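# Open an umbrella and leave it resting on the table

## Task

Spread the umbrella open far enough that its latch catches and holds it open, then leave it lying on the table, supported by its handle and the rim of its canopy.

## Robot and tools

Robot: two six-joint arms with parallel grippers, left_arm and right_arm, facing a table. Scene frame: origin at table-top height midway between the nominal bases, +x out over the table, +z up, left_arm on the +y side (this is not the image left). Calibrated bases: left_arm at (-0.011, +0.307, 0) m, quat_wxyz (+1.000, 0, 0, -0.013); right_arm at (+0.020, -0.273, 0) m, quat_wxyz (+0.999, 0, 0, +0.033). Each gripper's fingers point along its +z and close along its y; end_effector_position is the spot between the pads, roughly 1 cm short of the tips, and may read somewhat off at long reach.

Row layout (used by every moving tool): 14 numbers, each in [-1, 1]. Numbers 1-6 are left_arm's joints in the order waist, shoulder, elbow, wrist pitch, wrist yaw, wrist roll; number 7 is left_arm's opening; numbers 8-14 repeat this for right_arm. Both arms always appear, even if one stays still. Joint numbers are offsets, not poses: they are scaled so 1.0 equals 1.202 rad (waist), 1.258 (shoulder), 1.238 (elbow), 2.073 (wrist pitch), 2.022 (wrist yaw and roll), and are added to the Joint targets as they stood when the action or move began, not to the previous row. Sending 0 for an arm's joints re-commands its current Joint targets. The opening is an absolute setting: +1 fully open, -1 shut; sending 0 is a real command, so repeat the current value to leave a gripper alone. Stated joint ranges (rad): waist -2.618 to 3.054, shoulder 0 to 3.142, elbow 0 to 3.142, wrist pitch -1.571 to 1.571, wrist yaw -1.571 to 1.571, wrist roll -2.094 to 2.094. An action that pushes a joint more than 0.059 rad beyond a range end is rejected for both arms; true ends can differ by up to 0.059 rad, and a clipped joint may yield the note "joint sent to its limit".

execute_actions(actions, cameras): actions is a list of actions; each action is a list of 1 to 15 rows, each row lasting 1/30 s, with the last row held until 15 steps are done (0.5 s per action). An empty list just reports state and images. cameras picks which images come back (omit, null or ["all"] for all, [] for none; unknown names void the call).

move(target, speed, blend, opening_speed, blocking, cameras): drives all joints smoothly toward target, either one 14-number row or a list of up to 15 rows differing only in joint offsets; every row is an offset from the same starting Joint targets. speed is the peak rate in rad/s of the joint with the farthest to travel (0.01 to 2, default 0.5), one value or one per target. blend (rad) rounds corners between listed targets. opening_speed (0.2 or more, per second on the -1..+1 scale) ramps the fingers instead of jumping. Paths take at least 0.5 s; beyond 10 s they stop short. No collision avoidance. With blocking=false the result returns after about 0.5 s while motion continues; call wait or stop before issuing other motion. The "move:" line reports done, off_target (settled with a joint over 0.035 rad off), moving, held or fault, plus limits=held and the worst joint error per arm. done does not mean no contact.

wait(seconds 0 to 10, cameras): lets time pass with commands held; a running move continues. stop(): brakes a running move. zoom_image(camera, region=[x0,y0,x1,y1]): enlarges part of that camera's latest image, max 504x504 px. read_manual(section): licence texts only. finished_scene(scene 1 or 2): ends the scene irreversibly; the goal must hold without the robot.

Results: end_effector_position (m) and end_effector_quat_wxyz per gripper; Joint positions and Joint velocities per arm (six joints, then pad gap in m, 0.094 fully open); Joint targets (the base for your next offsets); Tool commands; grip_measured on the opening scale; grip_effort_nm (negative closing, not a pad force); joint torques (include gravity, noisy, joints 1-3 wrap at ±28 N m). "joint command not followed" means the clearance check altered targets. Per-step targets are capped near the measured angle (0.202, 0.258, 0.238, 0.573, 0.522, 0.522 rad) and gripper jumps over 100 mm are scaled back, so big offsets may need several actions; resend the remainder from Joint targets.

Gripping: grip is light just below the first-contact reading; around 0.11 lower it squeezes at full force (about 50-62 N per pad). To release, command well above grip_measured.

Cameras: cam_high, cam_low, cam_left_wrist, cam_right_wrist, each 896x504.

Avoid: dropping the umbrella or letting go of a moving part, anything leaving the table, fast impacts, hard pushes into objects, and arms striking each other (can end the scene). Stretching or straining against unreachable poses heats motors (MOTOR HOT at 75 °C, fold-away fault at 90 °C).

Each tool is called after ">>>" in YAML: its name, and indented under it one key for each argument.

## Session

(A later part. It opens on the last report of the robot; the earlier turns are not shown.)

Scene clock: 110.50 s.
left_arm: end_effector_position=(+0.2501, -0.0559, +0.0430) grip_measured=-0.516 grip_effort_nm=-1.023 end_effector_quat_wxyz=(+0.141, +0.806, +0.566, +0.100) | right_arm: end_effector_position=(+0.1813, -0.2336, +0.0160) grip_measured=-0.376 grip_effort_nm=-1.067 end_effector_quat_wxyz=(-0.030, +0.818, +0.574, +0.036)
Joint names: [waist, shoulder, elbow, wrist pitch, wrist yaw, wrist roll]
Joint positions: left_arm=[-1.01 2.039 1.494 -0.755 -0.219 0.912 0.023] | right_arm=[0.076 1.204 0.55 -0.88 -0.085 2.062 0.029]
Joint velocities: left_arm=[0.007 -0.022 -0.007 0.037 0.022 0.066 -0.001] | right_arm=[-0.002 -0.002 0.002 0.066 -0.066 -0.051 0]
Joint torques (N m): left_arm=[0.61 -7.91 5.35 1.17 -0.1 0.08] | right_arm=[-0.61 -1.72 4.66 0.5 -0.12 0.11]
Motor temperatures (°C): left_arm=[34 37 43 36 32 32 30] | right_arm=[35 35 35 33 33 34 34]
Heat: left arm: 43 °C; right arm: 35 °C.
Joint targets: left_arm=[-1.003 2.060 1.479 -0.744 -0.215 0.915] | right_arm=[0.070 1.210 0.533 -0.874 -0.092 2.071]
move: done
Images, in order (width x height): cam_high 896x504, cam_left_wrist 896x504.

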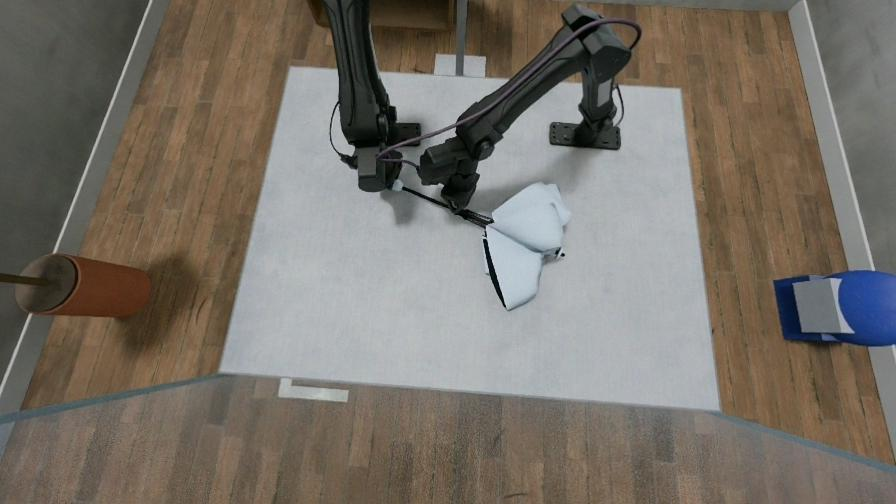

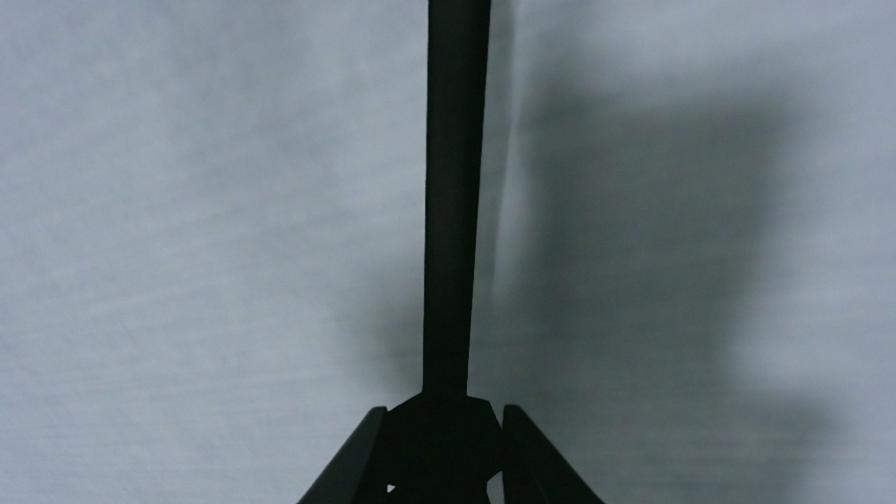

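>>> move:
  target:
    - [0,-0.0545,0.1309,-0.0862,0,0,-0.65,0,-0.0649,0.1502,-0.1089,0,0,-0.55]
    - [0,-0.0633,0.2596,-0.1684,0,0,-0.65,0,-0.0824,0.2824,-0.1984,0,0,-0.55]
    - [0,-0.035,0.4233,-0.2558,0,0,-0.65,0,-0.0715,0.4253,-0.2783,0,0,-0.55]
  speed: 0.25
  blend: 0.03

Scene clock: 139.97 s.
left_arm: end_effector_position=(+0.2498, -0.0548, +0.1686) grip_measured=-0.517 grip_effort_nm=-1.028 end_effector_quat_wxyz=(+0.134, +0.809, +0.563, +0.101) | right_arm: end_effector_position=(+0.1808, -0.2343, +0.1445) grip_measured=-0.376 grip_effort_nm=-1.062 end_effector_quat_wxyz=(-0.031, +0.821, +0.569, +0.032)
Joint names: [waist, shoulder, elbow, wrist pitch, wrist yaw, wrist roll]
Joint positions: left_arm=[-1.01 2.018 1.969 -1.264 -0.22 0.919 0.023] | right_arm=[0.074 1.13 1.028 -1.439 -0.084 2.071 0.029]
Joint velocities: left_arm=[-0.007 -0.017 -0.022 -0.007 -0.037 0.007 0] | right_arm=[0.002 -0.002 -0.007 0.022 -0.037 0.022 -0.002]
Joint torques (N m): left_arm=[0.59 -9.47 9.46 0.91 -0.09 0] | right_arm=[-0.39 -2.63 9.21 0.31 -0.14 0]
Motor temperatures (°C): left_arm=[34 37 42 36 32 32 32] | right_arm=[35 35 36 33 33 34 35]
Heat: left arm: 42 °C; right arm: 36 °C.
Joint targets: left_arm=[-1.003 2.016 2.003 -1.275 -0.215 0.915] | right_arm=[0.070 1.120 1.059 -1.451 -0.092 2.071]
move: done

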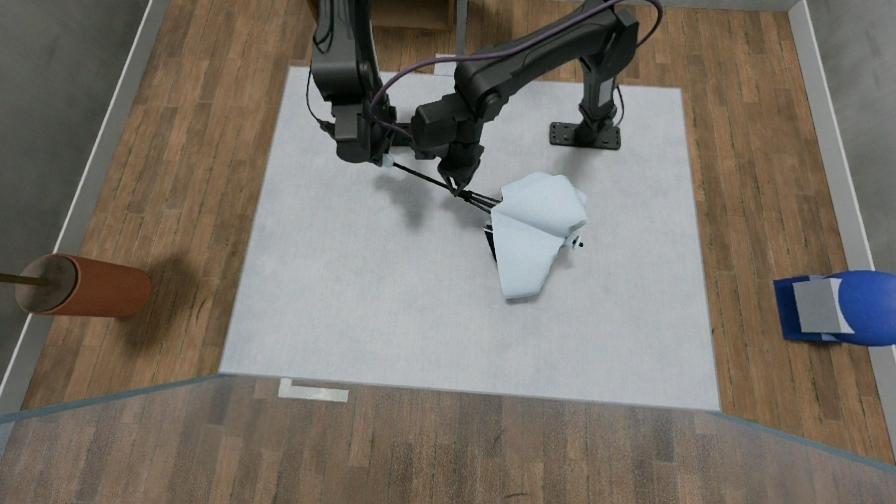

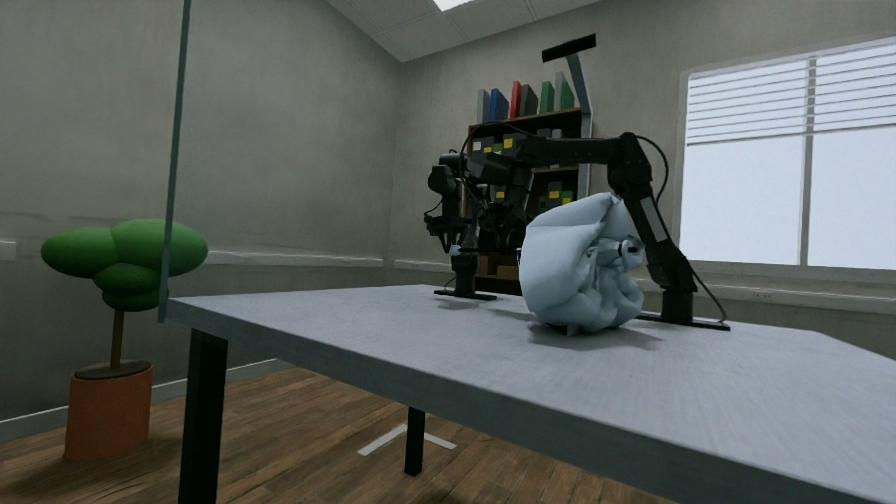

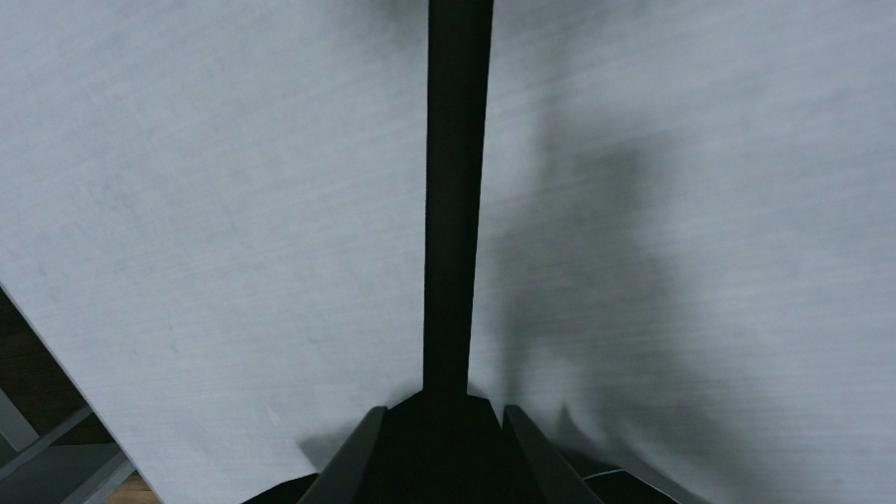

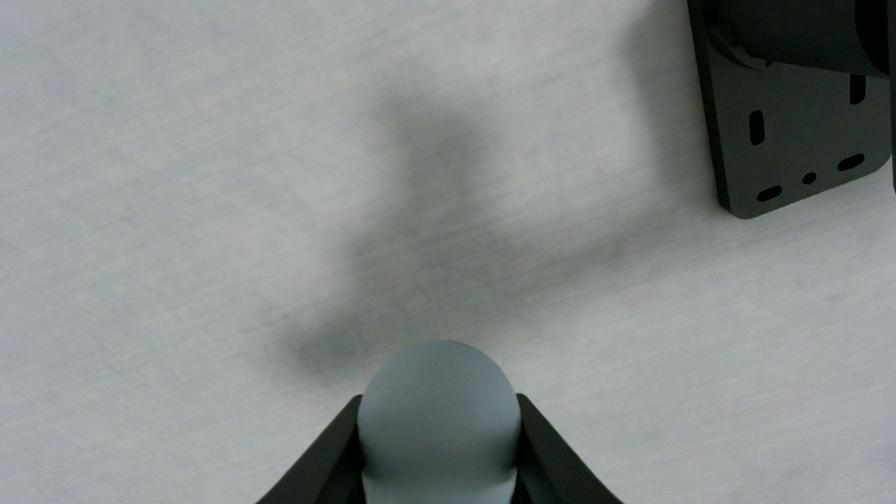

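>>> execute_actions:
  actions: []

Scene clock: 156.03 s.
left_arm: end_effector_position=(+0.2496, -0.0548, +0.1685) grip_measured=-0.517 grip_effort_nm=-1.038 end_effector_quat_wxyz=(+0.134, +0.809, +0.563, +0.101) | right_arm: end_effector_position=(+0.1805, -0.2343, +0.1445) grip_measured=-0.376 grip_effort_nm=-1.062 end_effector_quat_wxyz=(-0.031, +0.821, +0.569, +0.032)
Joint names: [waist, shoulder, elbow, wrist pitch, wrist yaw, wrist roll]
Joint positions: left_arm=[-1.01 2.018 1.969 -1.264 -0.22 0.919 0.023] | right_arm=[0.074 1.13 1.028 -1.44 -0.084 2.071 0.029]
Joint velocities: left_arm=[-0.007 0.002 -0.007 -0.022 0.022 -0.007 0] | right_arm=[0.007 0.012 -0.002 0.051 -0.051 -0.007 0.001]
Joint torques (N m): left_arm=[0.61 -9.44 9.47 0.93 -0.09 0.01] | right_arm=[-0.38 -2.67 9.17 0.33 -0.14 0.01]
Motor temperatures (°C): left_arm=[34 38 42 36 32 32 32] | right_arm=[35 35 37 33 33 34 35]
Heat: left arm: 42 °C; right arm: 37 °C.
Joint targets: left_arm=[-1.003 2.016 2.003 -1.275 -0.215 0.915] | right_arm=[0.070 1.120 1.059 -1.451 -0.093 2.071]
Tool commands: left_gripper/opening=-0.65 right_gripper/opening=-0.55

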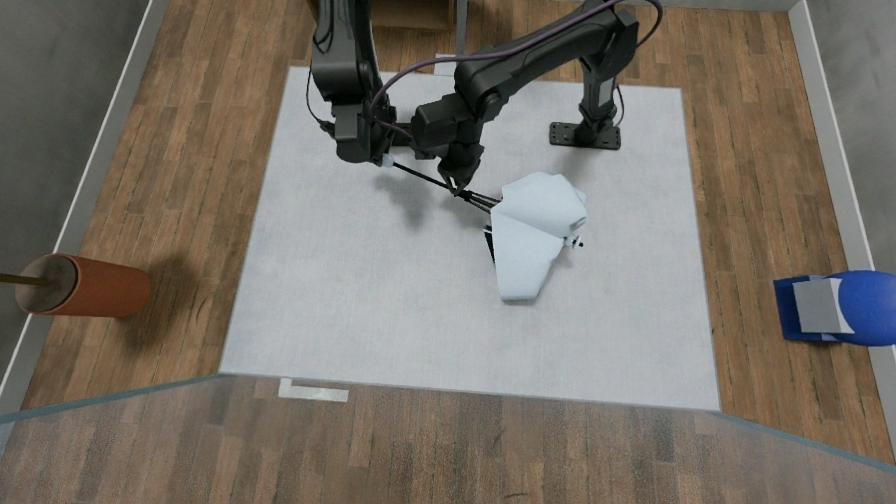

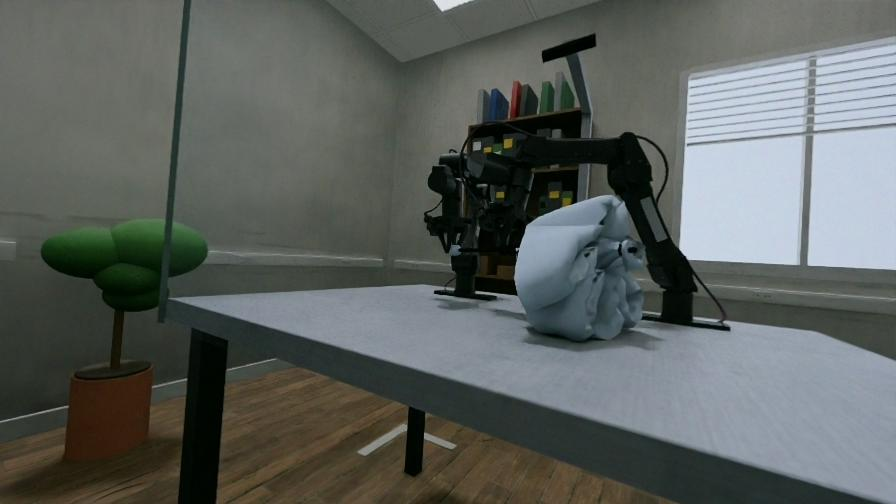

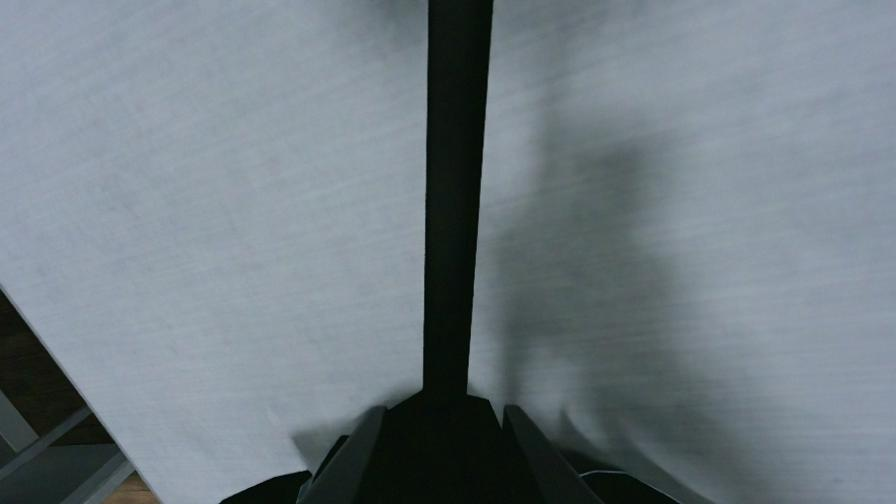

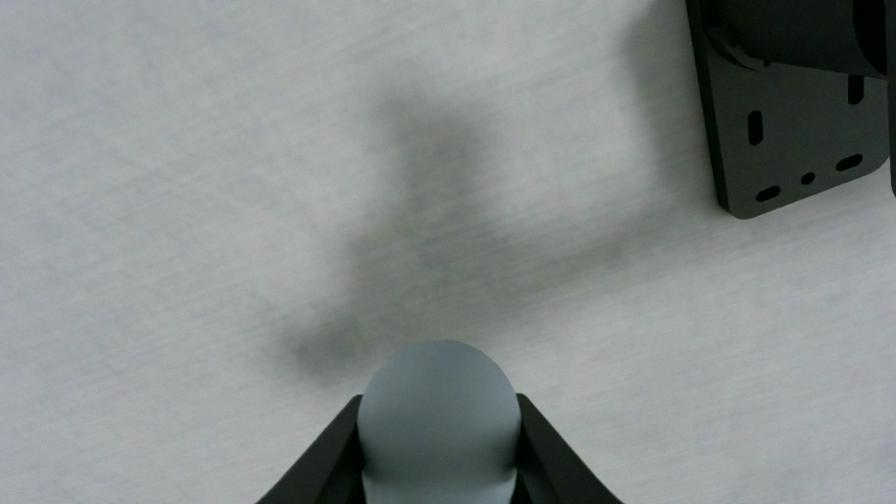

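>>> move:
  target:
    - [0,0.0135,0,0,0,0,-0.65,0,0,-0.0363,0.0096,0,0,-0.55]
    - [-0.0562,0.1200,0.1567,-0.0892,-0.0747,-0.0148,-0.65,-0.1157,-0.0556,-0.1933,0.0950,-0.0811,-0.0658,-0.55]
  speed: 0.15
  blend: 0.01
  cameras: ["cam_high","cam_low","cam_left_wrist"]

Scene clock: 235.70 s.
left_arm: end_effector_position=(+0.2482, -0.0546, +0.1661) grip_measured=-0.517 grip_effort_nm=-1.033 end_effector_quat_wxyz=(+0.081, +0.817, +0.547, +0.167) | right_arm: end_effector_position=(+0.1811, -0.2288, +0.1106) grip_measured=-0.376 grip_effort_nm=-1.062 end_effector_quat_wxyz=(-0.081, +0.817, +0.563, +0.096)
Joint names: [waist, shoulder, elbow, wrist pitch, wrist yaw, wrist roll]
Joint positions: left_arm=[-1.063 2.151 2.161 -1.449 -0.351 0.897 0.023] | right_arm=[-0.063 1.066 0.84 -1.277 -0.243 1.947 0.029]
Joint velocities: left_arm=[-0.002 -0.002 0.002 0.051 -0.022 -0.022 -0.001] | right_arm=[-0.007 -0.007 -0.017 -0.051 0.022 -0.022 0.001]
Joint torques (N m): left_arm=[-0.64 -8.95 9.29 0.66 -0.37 -0.08] | right_arm=[-0.57 -2.84 4.88 0.71 -0.3 -0.06]
Motor temperatures (°C): left_arm=[34 38 42 35 32 32 33] | right_arm=[35 35 38 33 33 34 36]
Heat: left arm: 42 °C; right arm: 38 °C.
Joint targets: left_arm=[-1.071 2.167 2.197 -1.459 -0.366 0.885] | right_arm=[-0.069 1.051 0.820 -1.254 -0.256 1.938]
move: off_target (left_arm); left_arm: the elbow is farthest, 0.036 rad from its target
Images, in order (width x height): cam_high 896x504, cam_low 896x504, cam_left_wrist 896x504.

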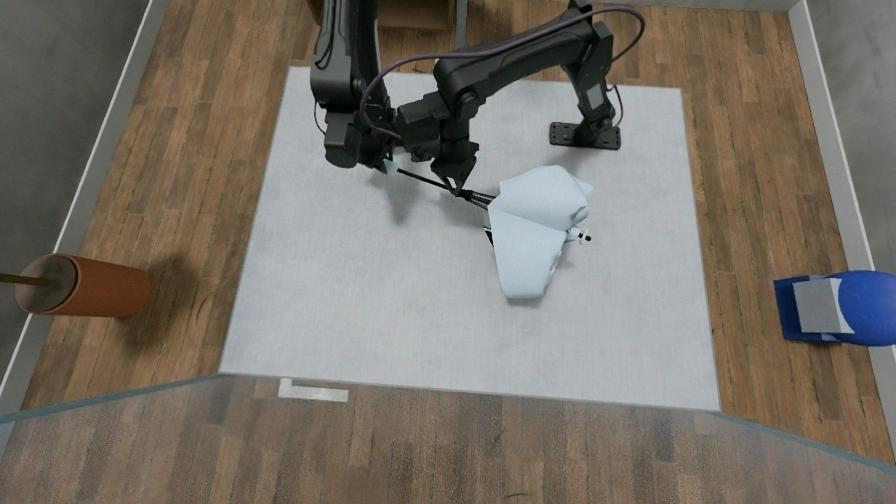

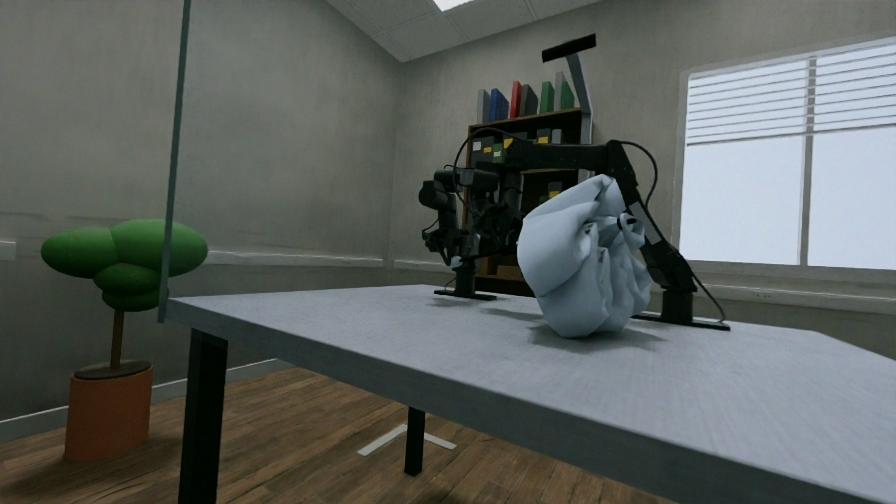

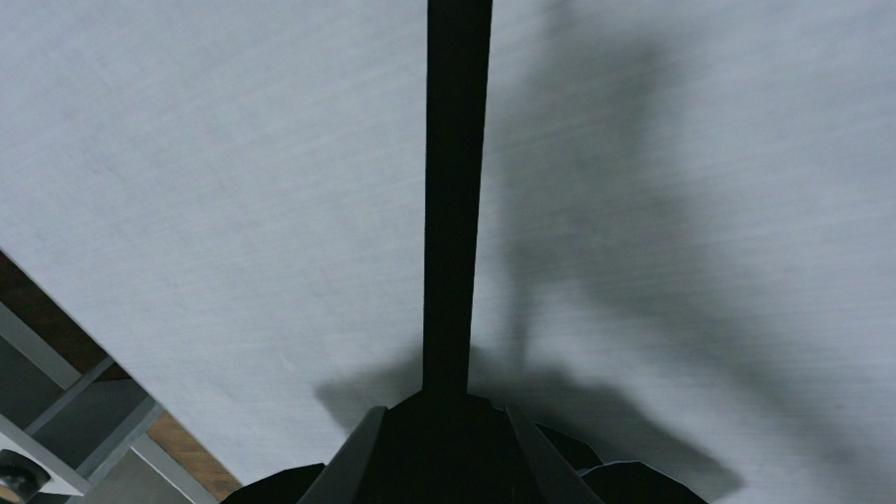

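>>> move:
  target:
    - [0.0116,-0.0246,-0.0452,0.0101,0.0109,0.0074,-0.65,0,0,0,0,0,0,-0.55]
    - [0.0724,-0.1176,-0.1543,0.0309,0.0166,0.0470,-0.65,0,0,0,0,0,0,-0.55]
  speed: 0.1
  blend: 0.01
  cameras: ["cam_high","cam_low","cam_left_wrist"]

Scene clock: 258.90 s.
left_arm: end_effector_position=(+0.2581, -0.0384, +0.1689) grip_measured=-0.517 grip_effort_nm=-1.038 end_effector_quat_wxyz=(+0.098, +0.821, +0.543, +0.146) | right_arm: end_effector_position=(+0.1837, -0.2243, +0.1119) grip_measured=-0.376 grip_effort_nm=-1.057 end_effector_quat_wxyz=(-0.089, +0.816, +0.561, +0.107)
Joint names: [waist, shoulder, elbow, wrist pitch, wrist yaw, wrist roll]
Joint positions: left_arm=[-1.005 2.053 2.024 -1.352 -0.3 0.972 0.023] | right_arm=[-0.063 1.066 0.84 -1.265 -0.268 1.95 0.029]
Joint velocities: left_arm=[-0.002 -0.002 -0.027 -0.022 0.051 -0.051 0] | right_arm=[-0.007 0.002 -0.007 0.051 -0.081 0.007 0]
Joint torques (N m): left_arm=[1.94 -12.14 5.09 0.44 -0.51 0.13] | right_arm=[-0.55 -2.77 4.89 0.63 -0.04 -0.11]
Motor temperatures (°C): left_arm=[34 38 44 35 32 32 33] | right_arm=[35 35 36 33 33 34 37]
Heat: left arm: 44 °C; right arm: 37 °C.
Joint targets: left_arm=[-0.983 2.019 2.006 -1.396 -0.332 0.980] | right_arm=[-0.069 1.051 0.820 -1.254 -0.257 1.938]
move: off_target (left_arm); left_arm: the wrist pitch is farthest, 0.043 rad from its target
Images, in order (width x height): cam_high 896x504, cam_low 896x504, cam_left_wrist 896x504.

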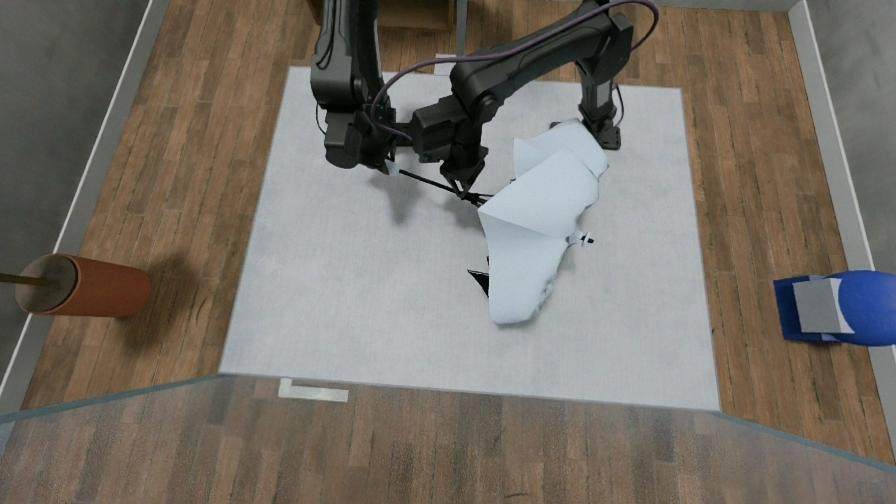

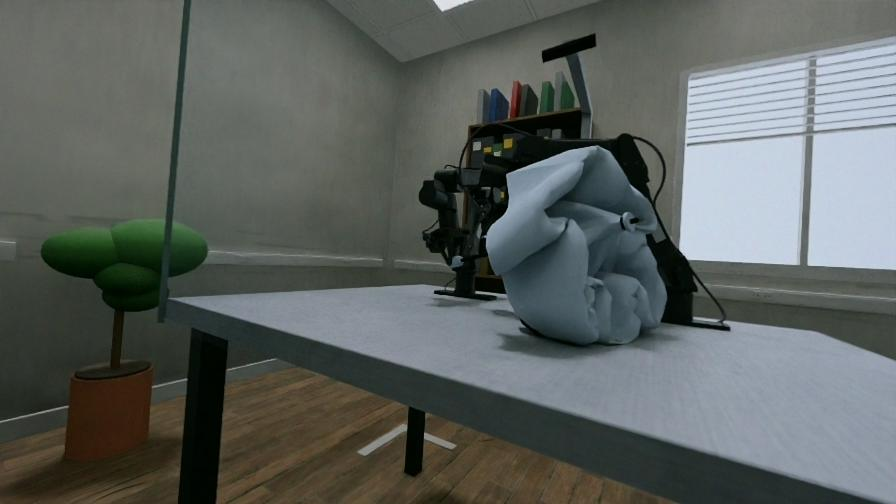

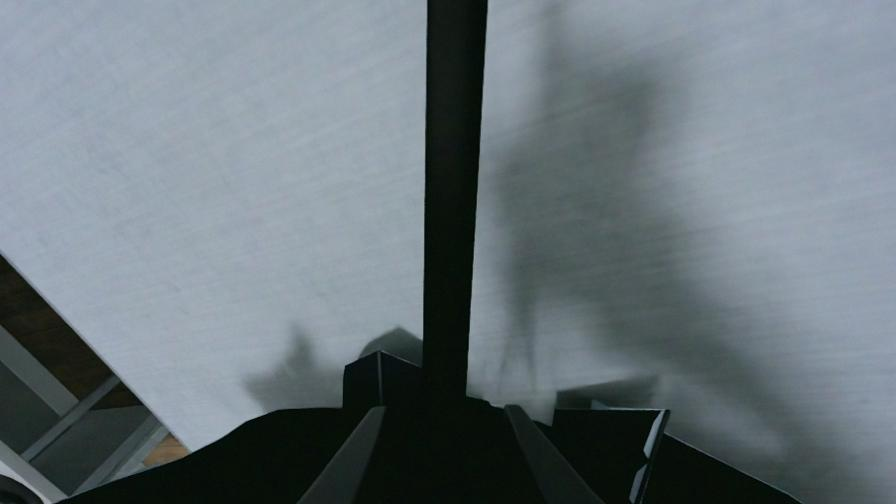

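>>> zoom_image:
  camera: "cam_low"
  region: [440, 130, 740, 380]

>>> zoom_image:
  camera: "cam_high"
  region: [400, 80, 680, 340]

Scaled by 1.680 from the camera's 896x504 image, which has a finer 1280x720 frame.

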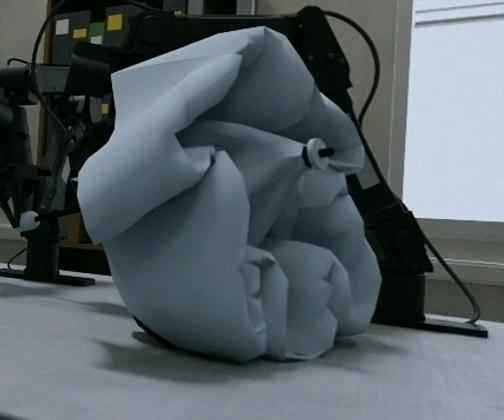

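Scaled by 1.800 from the camera's 896x504 image, which has a finer 1280x720 frame.

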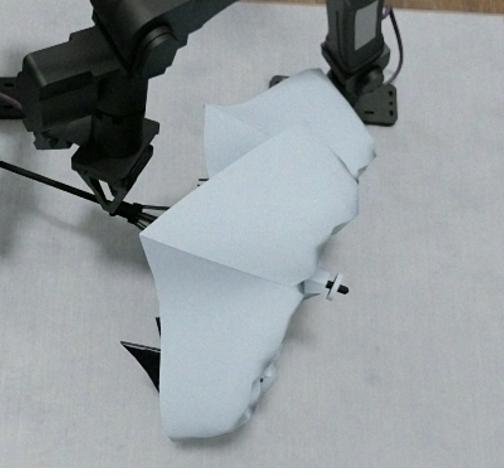

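>>> move:
  target: [-0.0732,0.1176,0.1543,-0.0304,-0.0168,-0.0470,-0.65,0,0,0,0,0,0,-0.55]
  speed: 0.12
  cameras: ["cam_high","cam_low"]

Scene clock: 282.07 s.
left_arm: end_effector_position=(+0.2537, -0.0455, +0.1693) grip_measured=-0.517 grip_effort_nm=-1.038 end_effector_quat_wxyz=(+0.074, +0.813, +0.548, +0.183) | right_arm: end_effector_position=(+0.1840, -0.2293, +0.1108) grip_measured=-0.376 grip_effort_nm=-1.057 end_effector_quat_wxyz=(-0.077, +0.816, +0.564, +0.101)
Joint names: [waist, shoulder, elbow, wrist pitch, wrist yaw, wrist roll]
Joint positions: left_arm=[-1.054 2.147 2.161 -1.468 -0.382 0.898 0.023] | right_arm=[-0.066 1.066 0.84 -1.265 -0.242 1.943 0.029]
Joint velocities: left_arm=[-0.022 0.007 -0.012 -0.007 0.007 0.037 -0.001] | right_arm=[-0.007 0.007 -0.022 0.007 -0.051 0.022 0]
Joint torques (N m): left_arm=[-1.47 -8.57 9.22 0.86 -0.09 -0.08] | right_arm=[-0.39 -2.76 4.88 0.62 -0.31 -0.01]
Motor temperatures (°C): left_arm=[34 42 42 35 32 32 33] | right_arm=[35 35 36 33 33 34 37]
Heat: left arm: 42 °C; right arm: 37 °C.
Joint targets: left_arm=[-1.072 2.167 2.197 -1.458 -0.366 0.885] | right_arm=[-0.069 1.051 0.820 -1.254 -0.257 1.938]
move: off_target (left_arm); left_arm: the elbow is farthest, 0.036 rad from its target
Images, in order (width x height): cam_high 896x504, cam_low 896x504.

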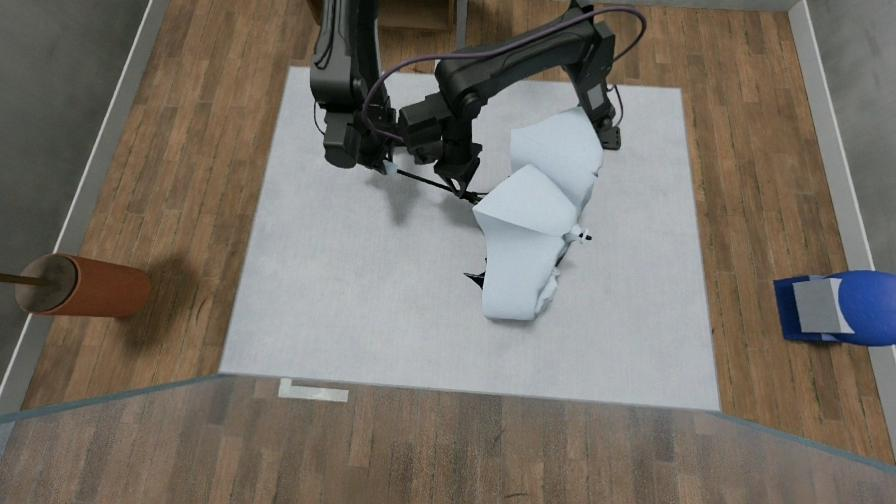

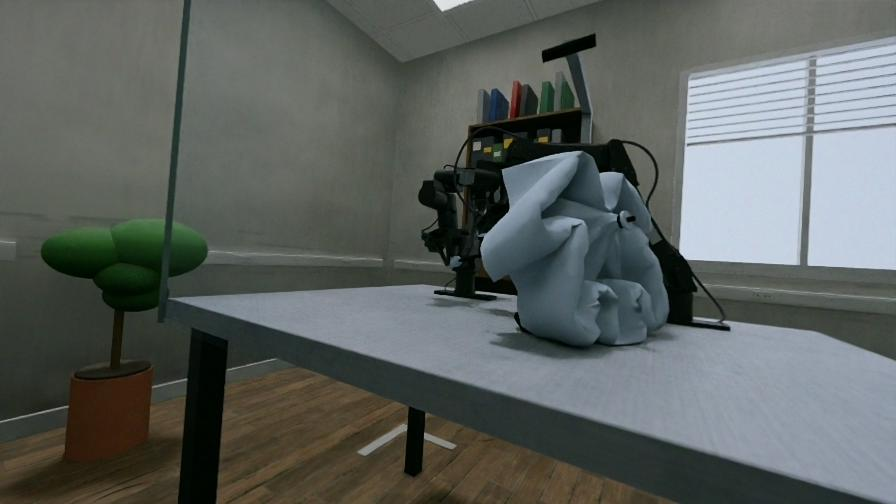

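>>> execute_actions:
  actions: []

Scene clock: 402.07 s.
left_arm: end_effector_position=(+0.2536, -0.0453, +0.1693) grip_measured=-0.517 grip_effort_nm=-1.033 end_effector_quat_wxyz=(+0.074, +0.813, +0.548, +0.183) | right_arm: end_effector_position=(+0.1840, -0.2293, +0.1108) grip_measured=-0.376 grip_effort_nm=-1.067 end_effector_quat_wxyz=(-0.077, +0.816, +0.564, +0.101)
Joint names: [waist, shoulder, elbow, wrist pitch, wrist yaw, wrist roll]
Joint positions: left_arm=[-1.054 2.147 2.161 -1.469 -0.382 0.897 0.023] | right_arm=[-0.066 1.066 0.84 -1.265 -0.242 1.942 0.029]
Joint velocities: left_arm=[0.007 0.007 -0.012 -0.037 -0.007 0.022 0] | right_arm=[0.002 -0.017 0.007 -0.022 -0.022 -0.022 -0.001]
Joint torques (N m): left_arm=[-1.48 -8.55 9.24 0.84 -0.09 -0.1] | right_arm=[-0.32 -2.8 4.89 0.6 -0.31 -0.03]
Motor temperatures (°C): left_arm=[34 40 45 35 32 31 34] | right_arm=[35 34 35 33 33 34 37]
Heat: left arm: 45 °C; right arm: 37 °C.
Joint targets: left_arm=[-1.071 2.167 2.197 -1.459 -0.366 0.885] | right_arm=[-0.069 1.051 0.820 -1.254 -0.257 1.938]
Tool commands: left_gripper/opening=-0.65 right_gripper/opening=-0.55

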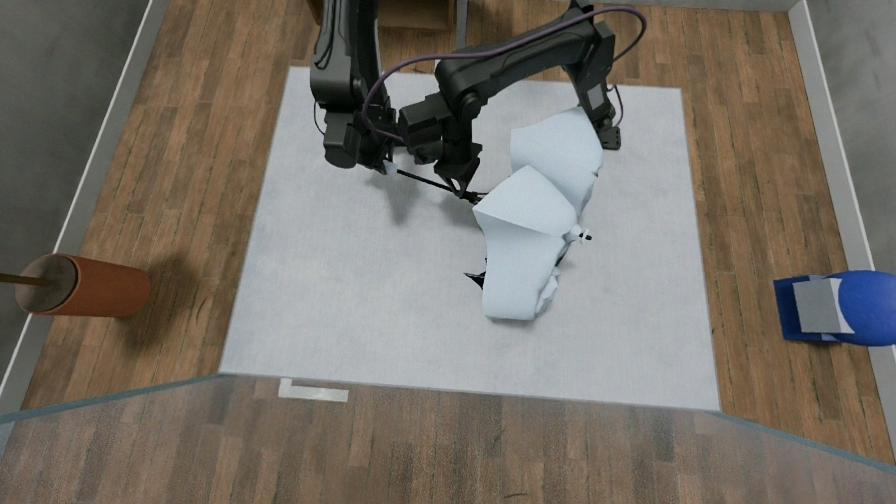

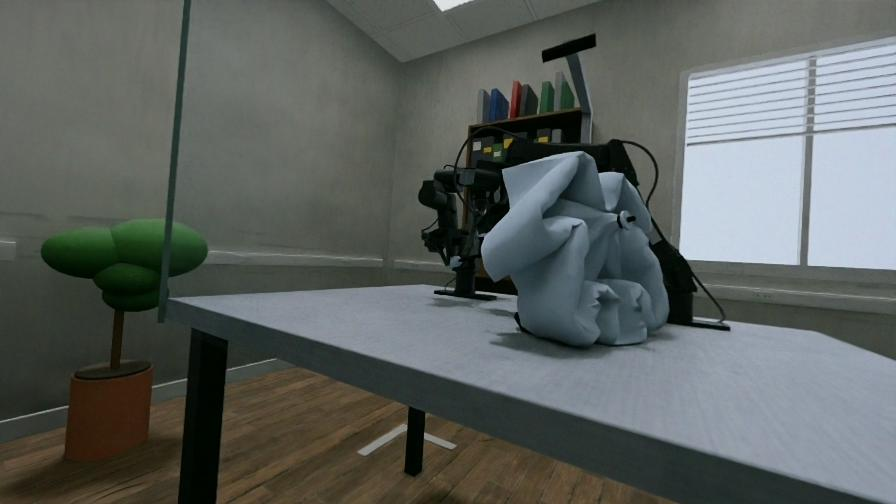

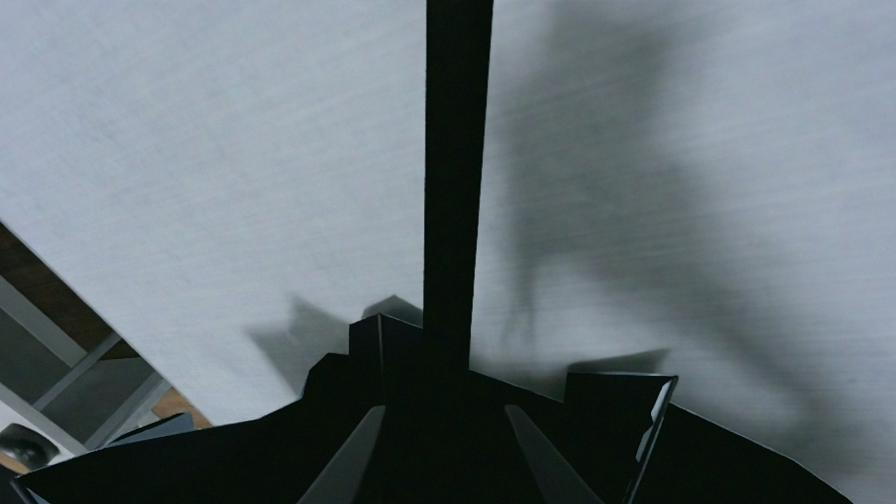

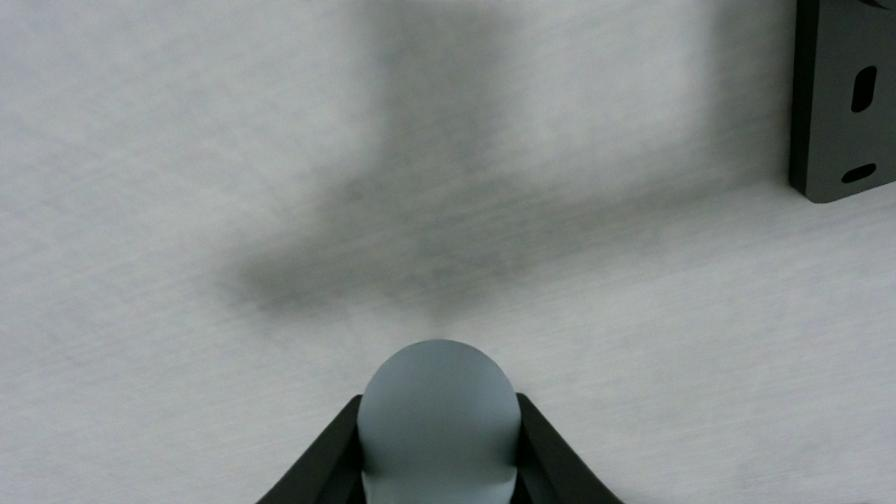

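>>> move:
  target:
    - [0.0183,-0.0254,-0.042,0.0,-0.0049,0.0074,-0.65,0.0067,0.0215,0.0016,-0.0005,0.0104,0.0035,-0.55]
    - [0.0275,-0.0529,-0.1486,0.0562,0.0054,0.0109,-0.65,0.0283,0.0358,-0.0412,0.0301,0.0227,0.0158,-0.55]
  speed: 0.12
  blend: 0.01

Scene clock: 484.93 s.
left_arm: end_effector_position=(+0.2564, -0.0459, +0.1413) grip_measured=-0.517 grip_effort_nm=-1.038 end_effector_quat_wxyz=(+0.072, +0.812, +0.551, +0.178) | right_arm: end_effector_position=(+0.1821, -0.2306, +0.0924) grip_measured=-0.376 grip_effort_nm=-1.067 end_effector_quat_wxyz=(-0.074, +0.819, +0.564, +0.080)
Joint names: [waist, shoulder, elbow, wrist pitch, wrist yaw, wrist roll]
Joint positions: left_arm=[-1.044 2.133 2.029 -1.352 -0.37 0.902 0.023] | right_arm=[-0.042 1.091 0.786 -1.212 -0.213 1.965 0.029]
Joint velocities: left_arm=[0.007 -0.007 -0.007 0.066 0.022 0.051 0.001] | right_arm=[-0.012 0.012 -0.007 -0.022 0.081 0.022 0.001]
Joint torques (N m): left_arm=[0.55 -12.53 5.2 0.82 -0.09 0.11] | right_arm=[0.73 -1.42 5.07 0.67 -0.1 0.07]
Motor temperatures (°C): left_arm=[34 41 45 35 32 31 34] | right_arm=[35 34 35 33 33 34 38]
Heat: left arm: 45 °C; right arm: 38 °C.
Joint targets: left_arm=[-1.038 2.100 2.013 -1.342 -0.355 0.907] | right_arm=[-0.035 1.096 0.769 -1.192 -0.211 1.970]
move: done

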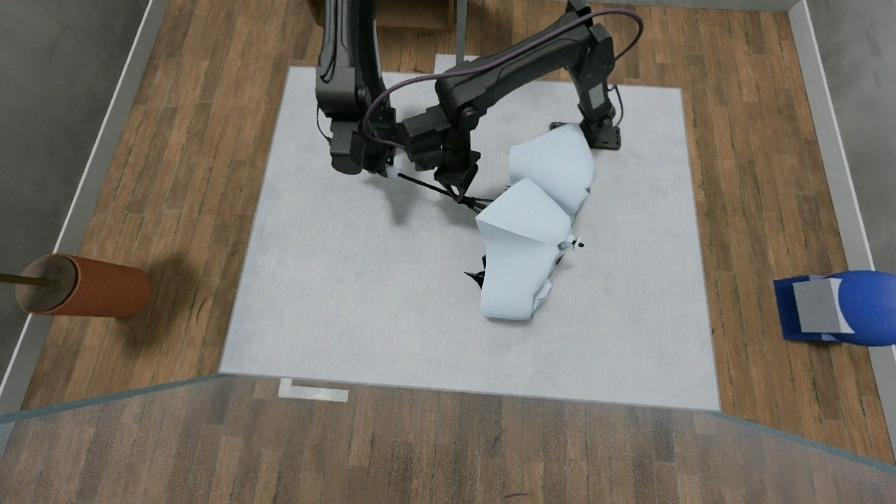

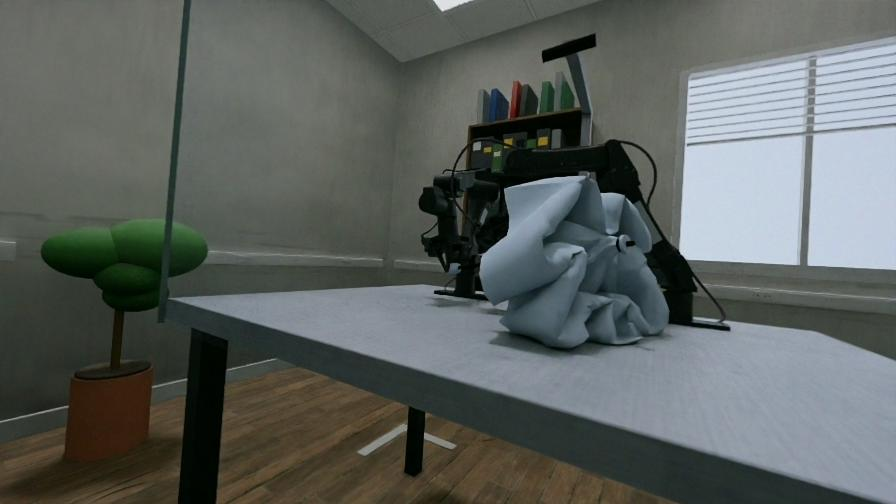

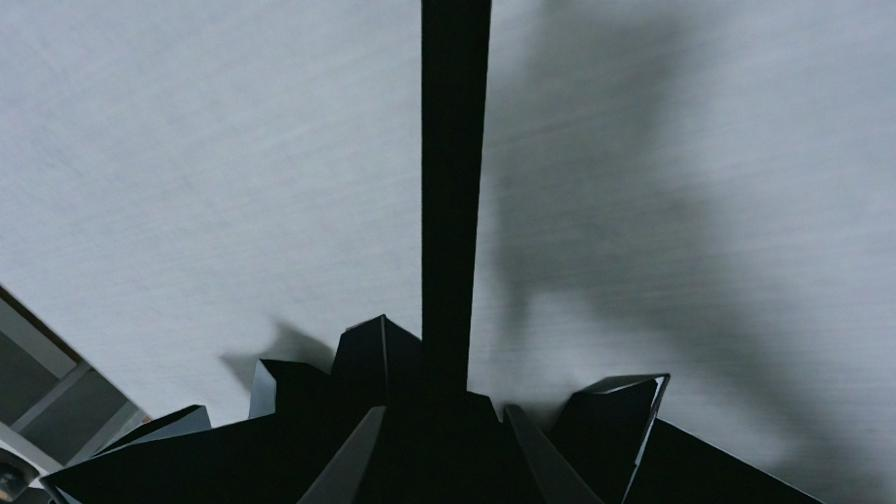

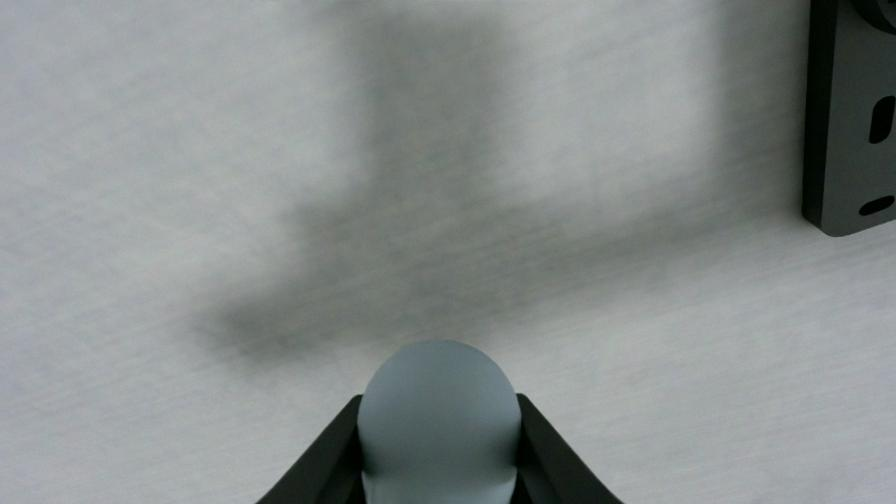

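>>> move:
  target: [0,0.0238,0,0,0,0,-0.65,0,0,0,0,0,0,-0.55]
  speed: 0.1
  cameras: []

>>> move:
  target: [0,0,0,0,0,0,0.3,0,0,0,0,0,0,-0.55]
  opening_speed: 0.5

Scene clock: 488.80 s.
left_arm: end_effector_position=(+0.2564, -0.0461, +0.1413) grip_measured=-0.517 grip_effort_nm=-1.033 end_effector_quat_wxyz=(+0.072, +0.812, +0.550, +0.178) | right_arm: end_effector_position=(+0.1821, -0.2307, +0.0924) grip_measured=-0.376 grip_effort_nm=-1.062 end_effector_quat_wxyz=(-0.074, +0.819, +0.564, +0.080)
Joint names: [waist, shoulder, elbow, wrist pitch, wrist yaw, wrist roll]
Joint positions: left_arm=[-1.044 2.133 2.029 -1.351 -0.369 0.902 0.023] | right_arm=[-0.042 1.091 0.786 -1.212 -0.212 1.965 0.029]
Joint velocities: left_arm=[0.007 -0.002 -0.027 -0.007 -0.037 0.037 0] | right_arm=[-0.017 -0.002 -0.002 0.022 -0.066 0.051 0]
Joint torques (N m): left_arm=[0.57 -10.21 5.2 0.83 -0.11 0.1] | right_arm=[0.77 -1.37 5.08 0.66 -0.1 0.08]
Motor temperatures (°C): left_arm=[34 41 45 35 32 31 34] | right_arm=[35 34 35 33 33 34 38]
Heat: left arm: 45 °C; right arm: 38 °C.
Joint targets: left_arm=[-1.038 2.130 2.013 -1.342 -0.355 0.907] | right_arm=[-0.035 1.096 0.769 -1.192 -0.211 1.970]
move: done
No camera images: "cameras" was empty.

Scene clock: 490.90 s.
left_arm: end_effector_position=(+0.2554, -0.0469, +0.1408) grip_measured=+0.299 grip_effort_nm=0.061 end_effector_quat_wxyz=(+0.072, +0.814, +0.550, +0.174) | right_arm: end_effector_position=(+0.1832, -0.2317, +0.0921) grip_measured=-0.376 grip_effort_nm=-1.067 end_effector_quat_wxyz=(-0.070, +0.818, +0.565, +0.080)
Joint names: [waist, shoulder, elbow, wrist pitch, wrist yaw, wrist roll]
Joint positions: left_arm=[-1.044 2.133 2.029 -1.35 -0.362 0.904 0.061] | right_arm=[-0.04 1.091 0.786 -1.208 -0.204 1.965 0.029]
Joint velocities: left_arm=[-0.002 0.007 -0.012 -0.022 -0.007 -0.007 0] | right_arm=[0.022 0.007 0.012 0.066 -0.007 0.037 0]
Joint torques (N m): left_arm=[0.57 -10.21 5.2 0.81 -0.17 0.08] | right_arm=[0.54 -1.4 5.05 0.64 -0.2 0.06]
Motor temperatures (°C): left_arm=[34 41 44 35 32 31 34] | right_arm=[35 34 35 33 33 34 38]
Heat: left arm: 44 °C; right arm: 38 °C.
Joint targets: left_arm=[-1.038 2.130 2.013 -1.342 -0.355 0.907] | right_arm=[-0.035 1.096 0.769 -1.192 -0.211 1.970]
move: done

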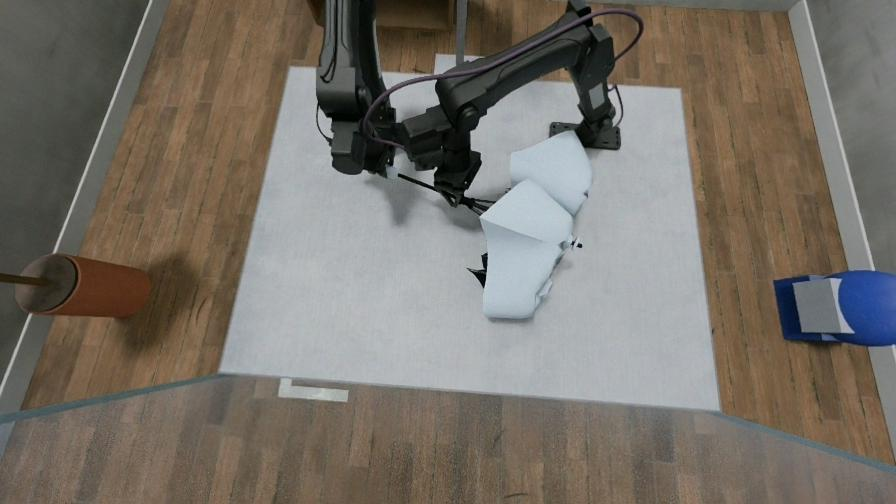

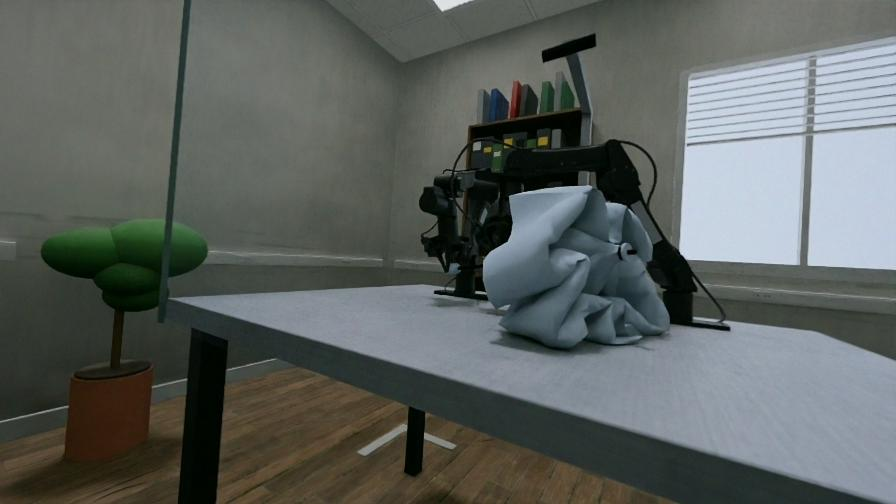

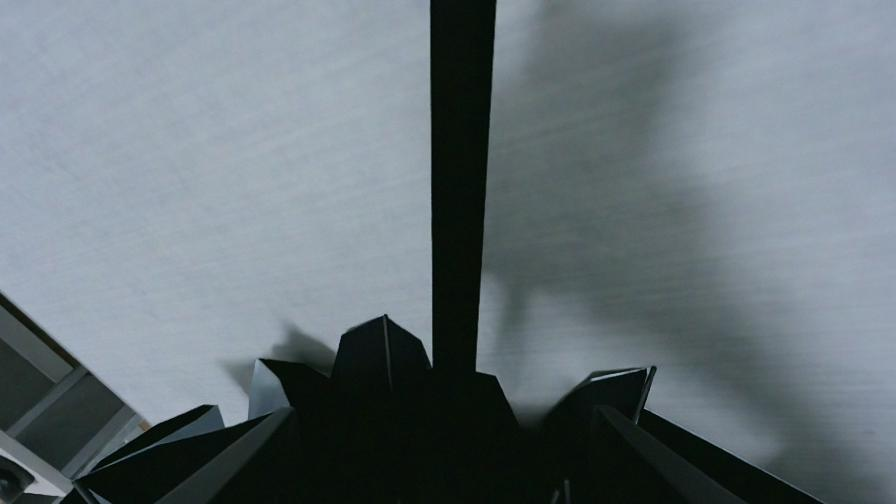

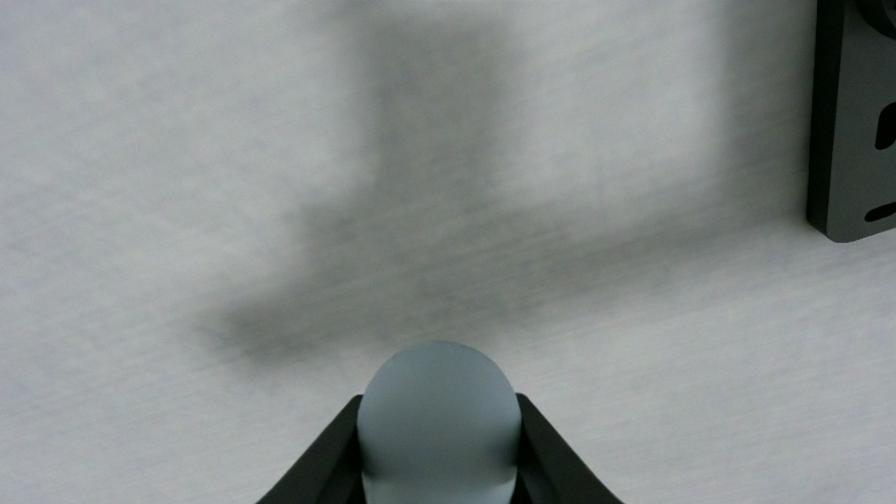

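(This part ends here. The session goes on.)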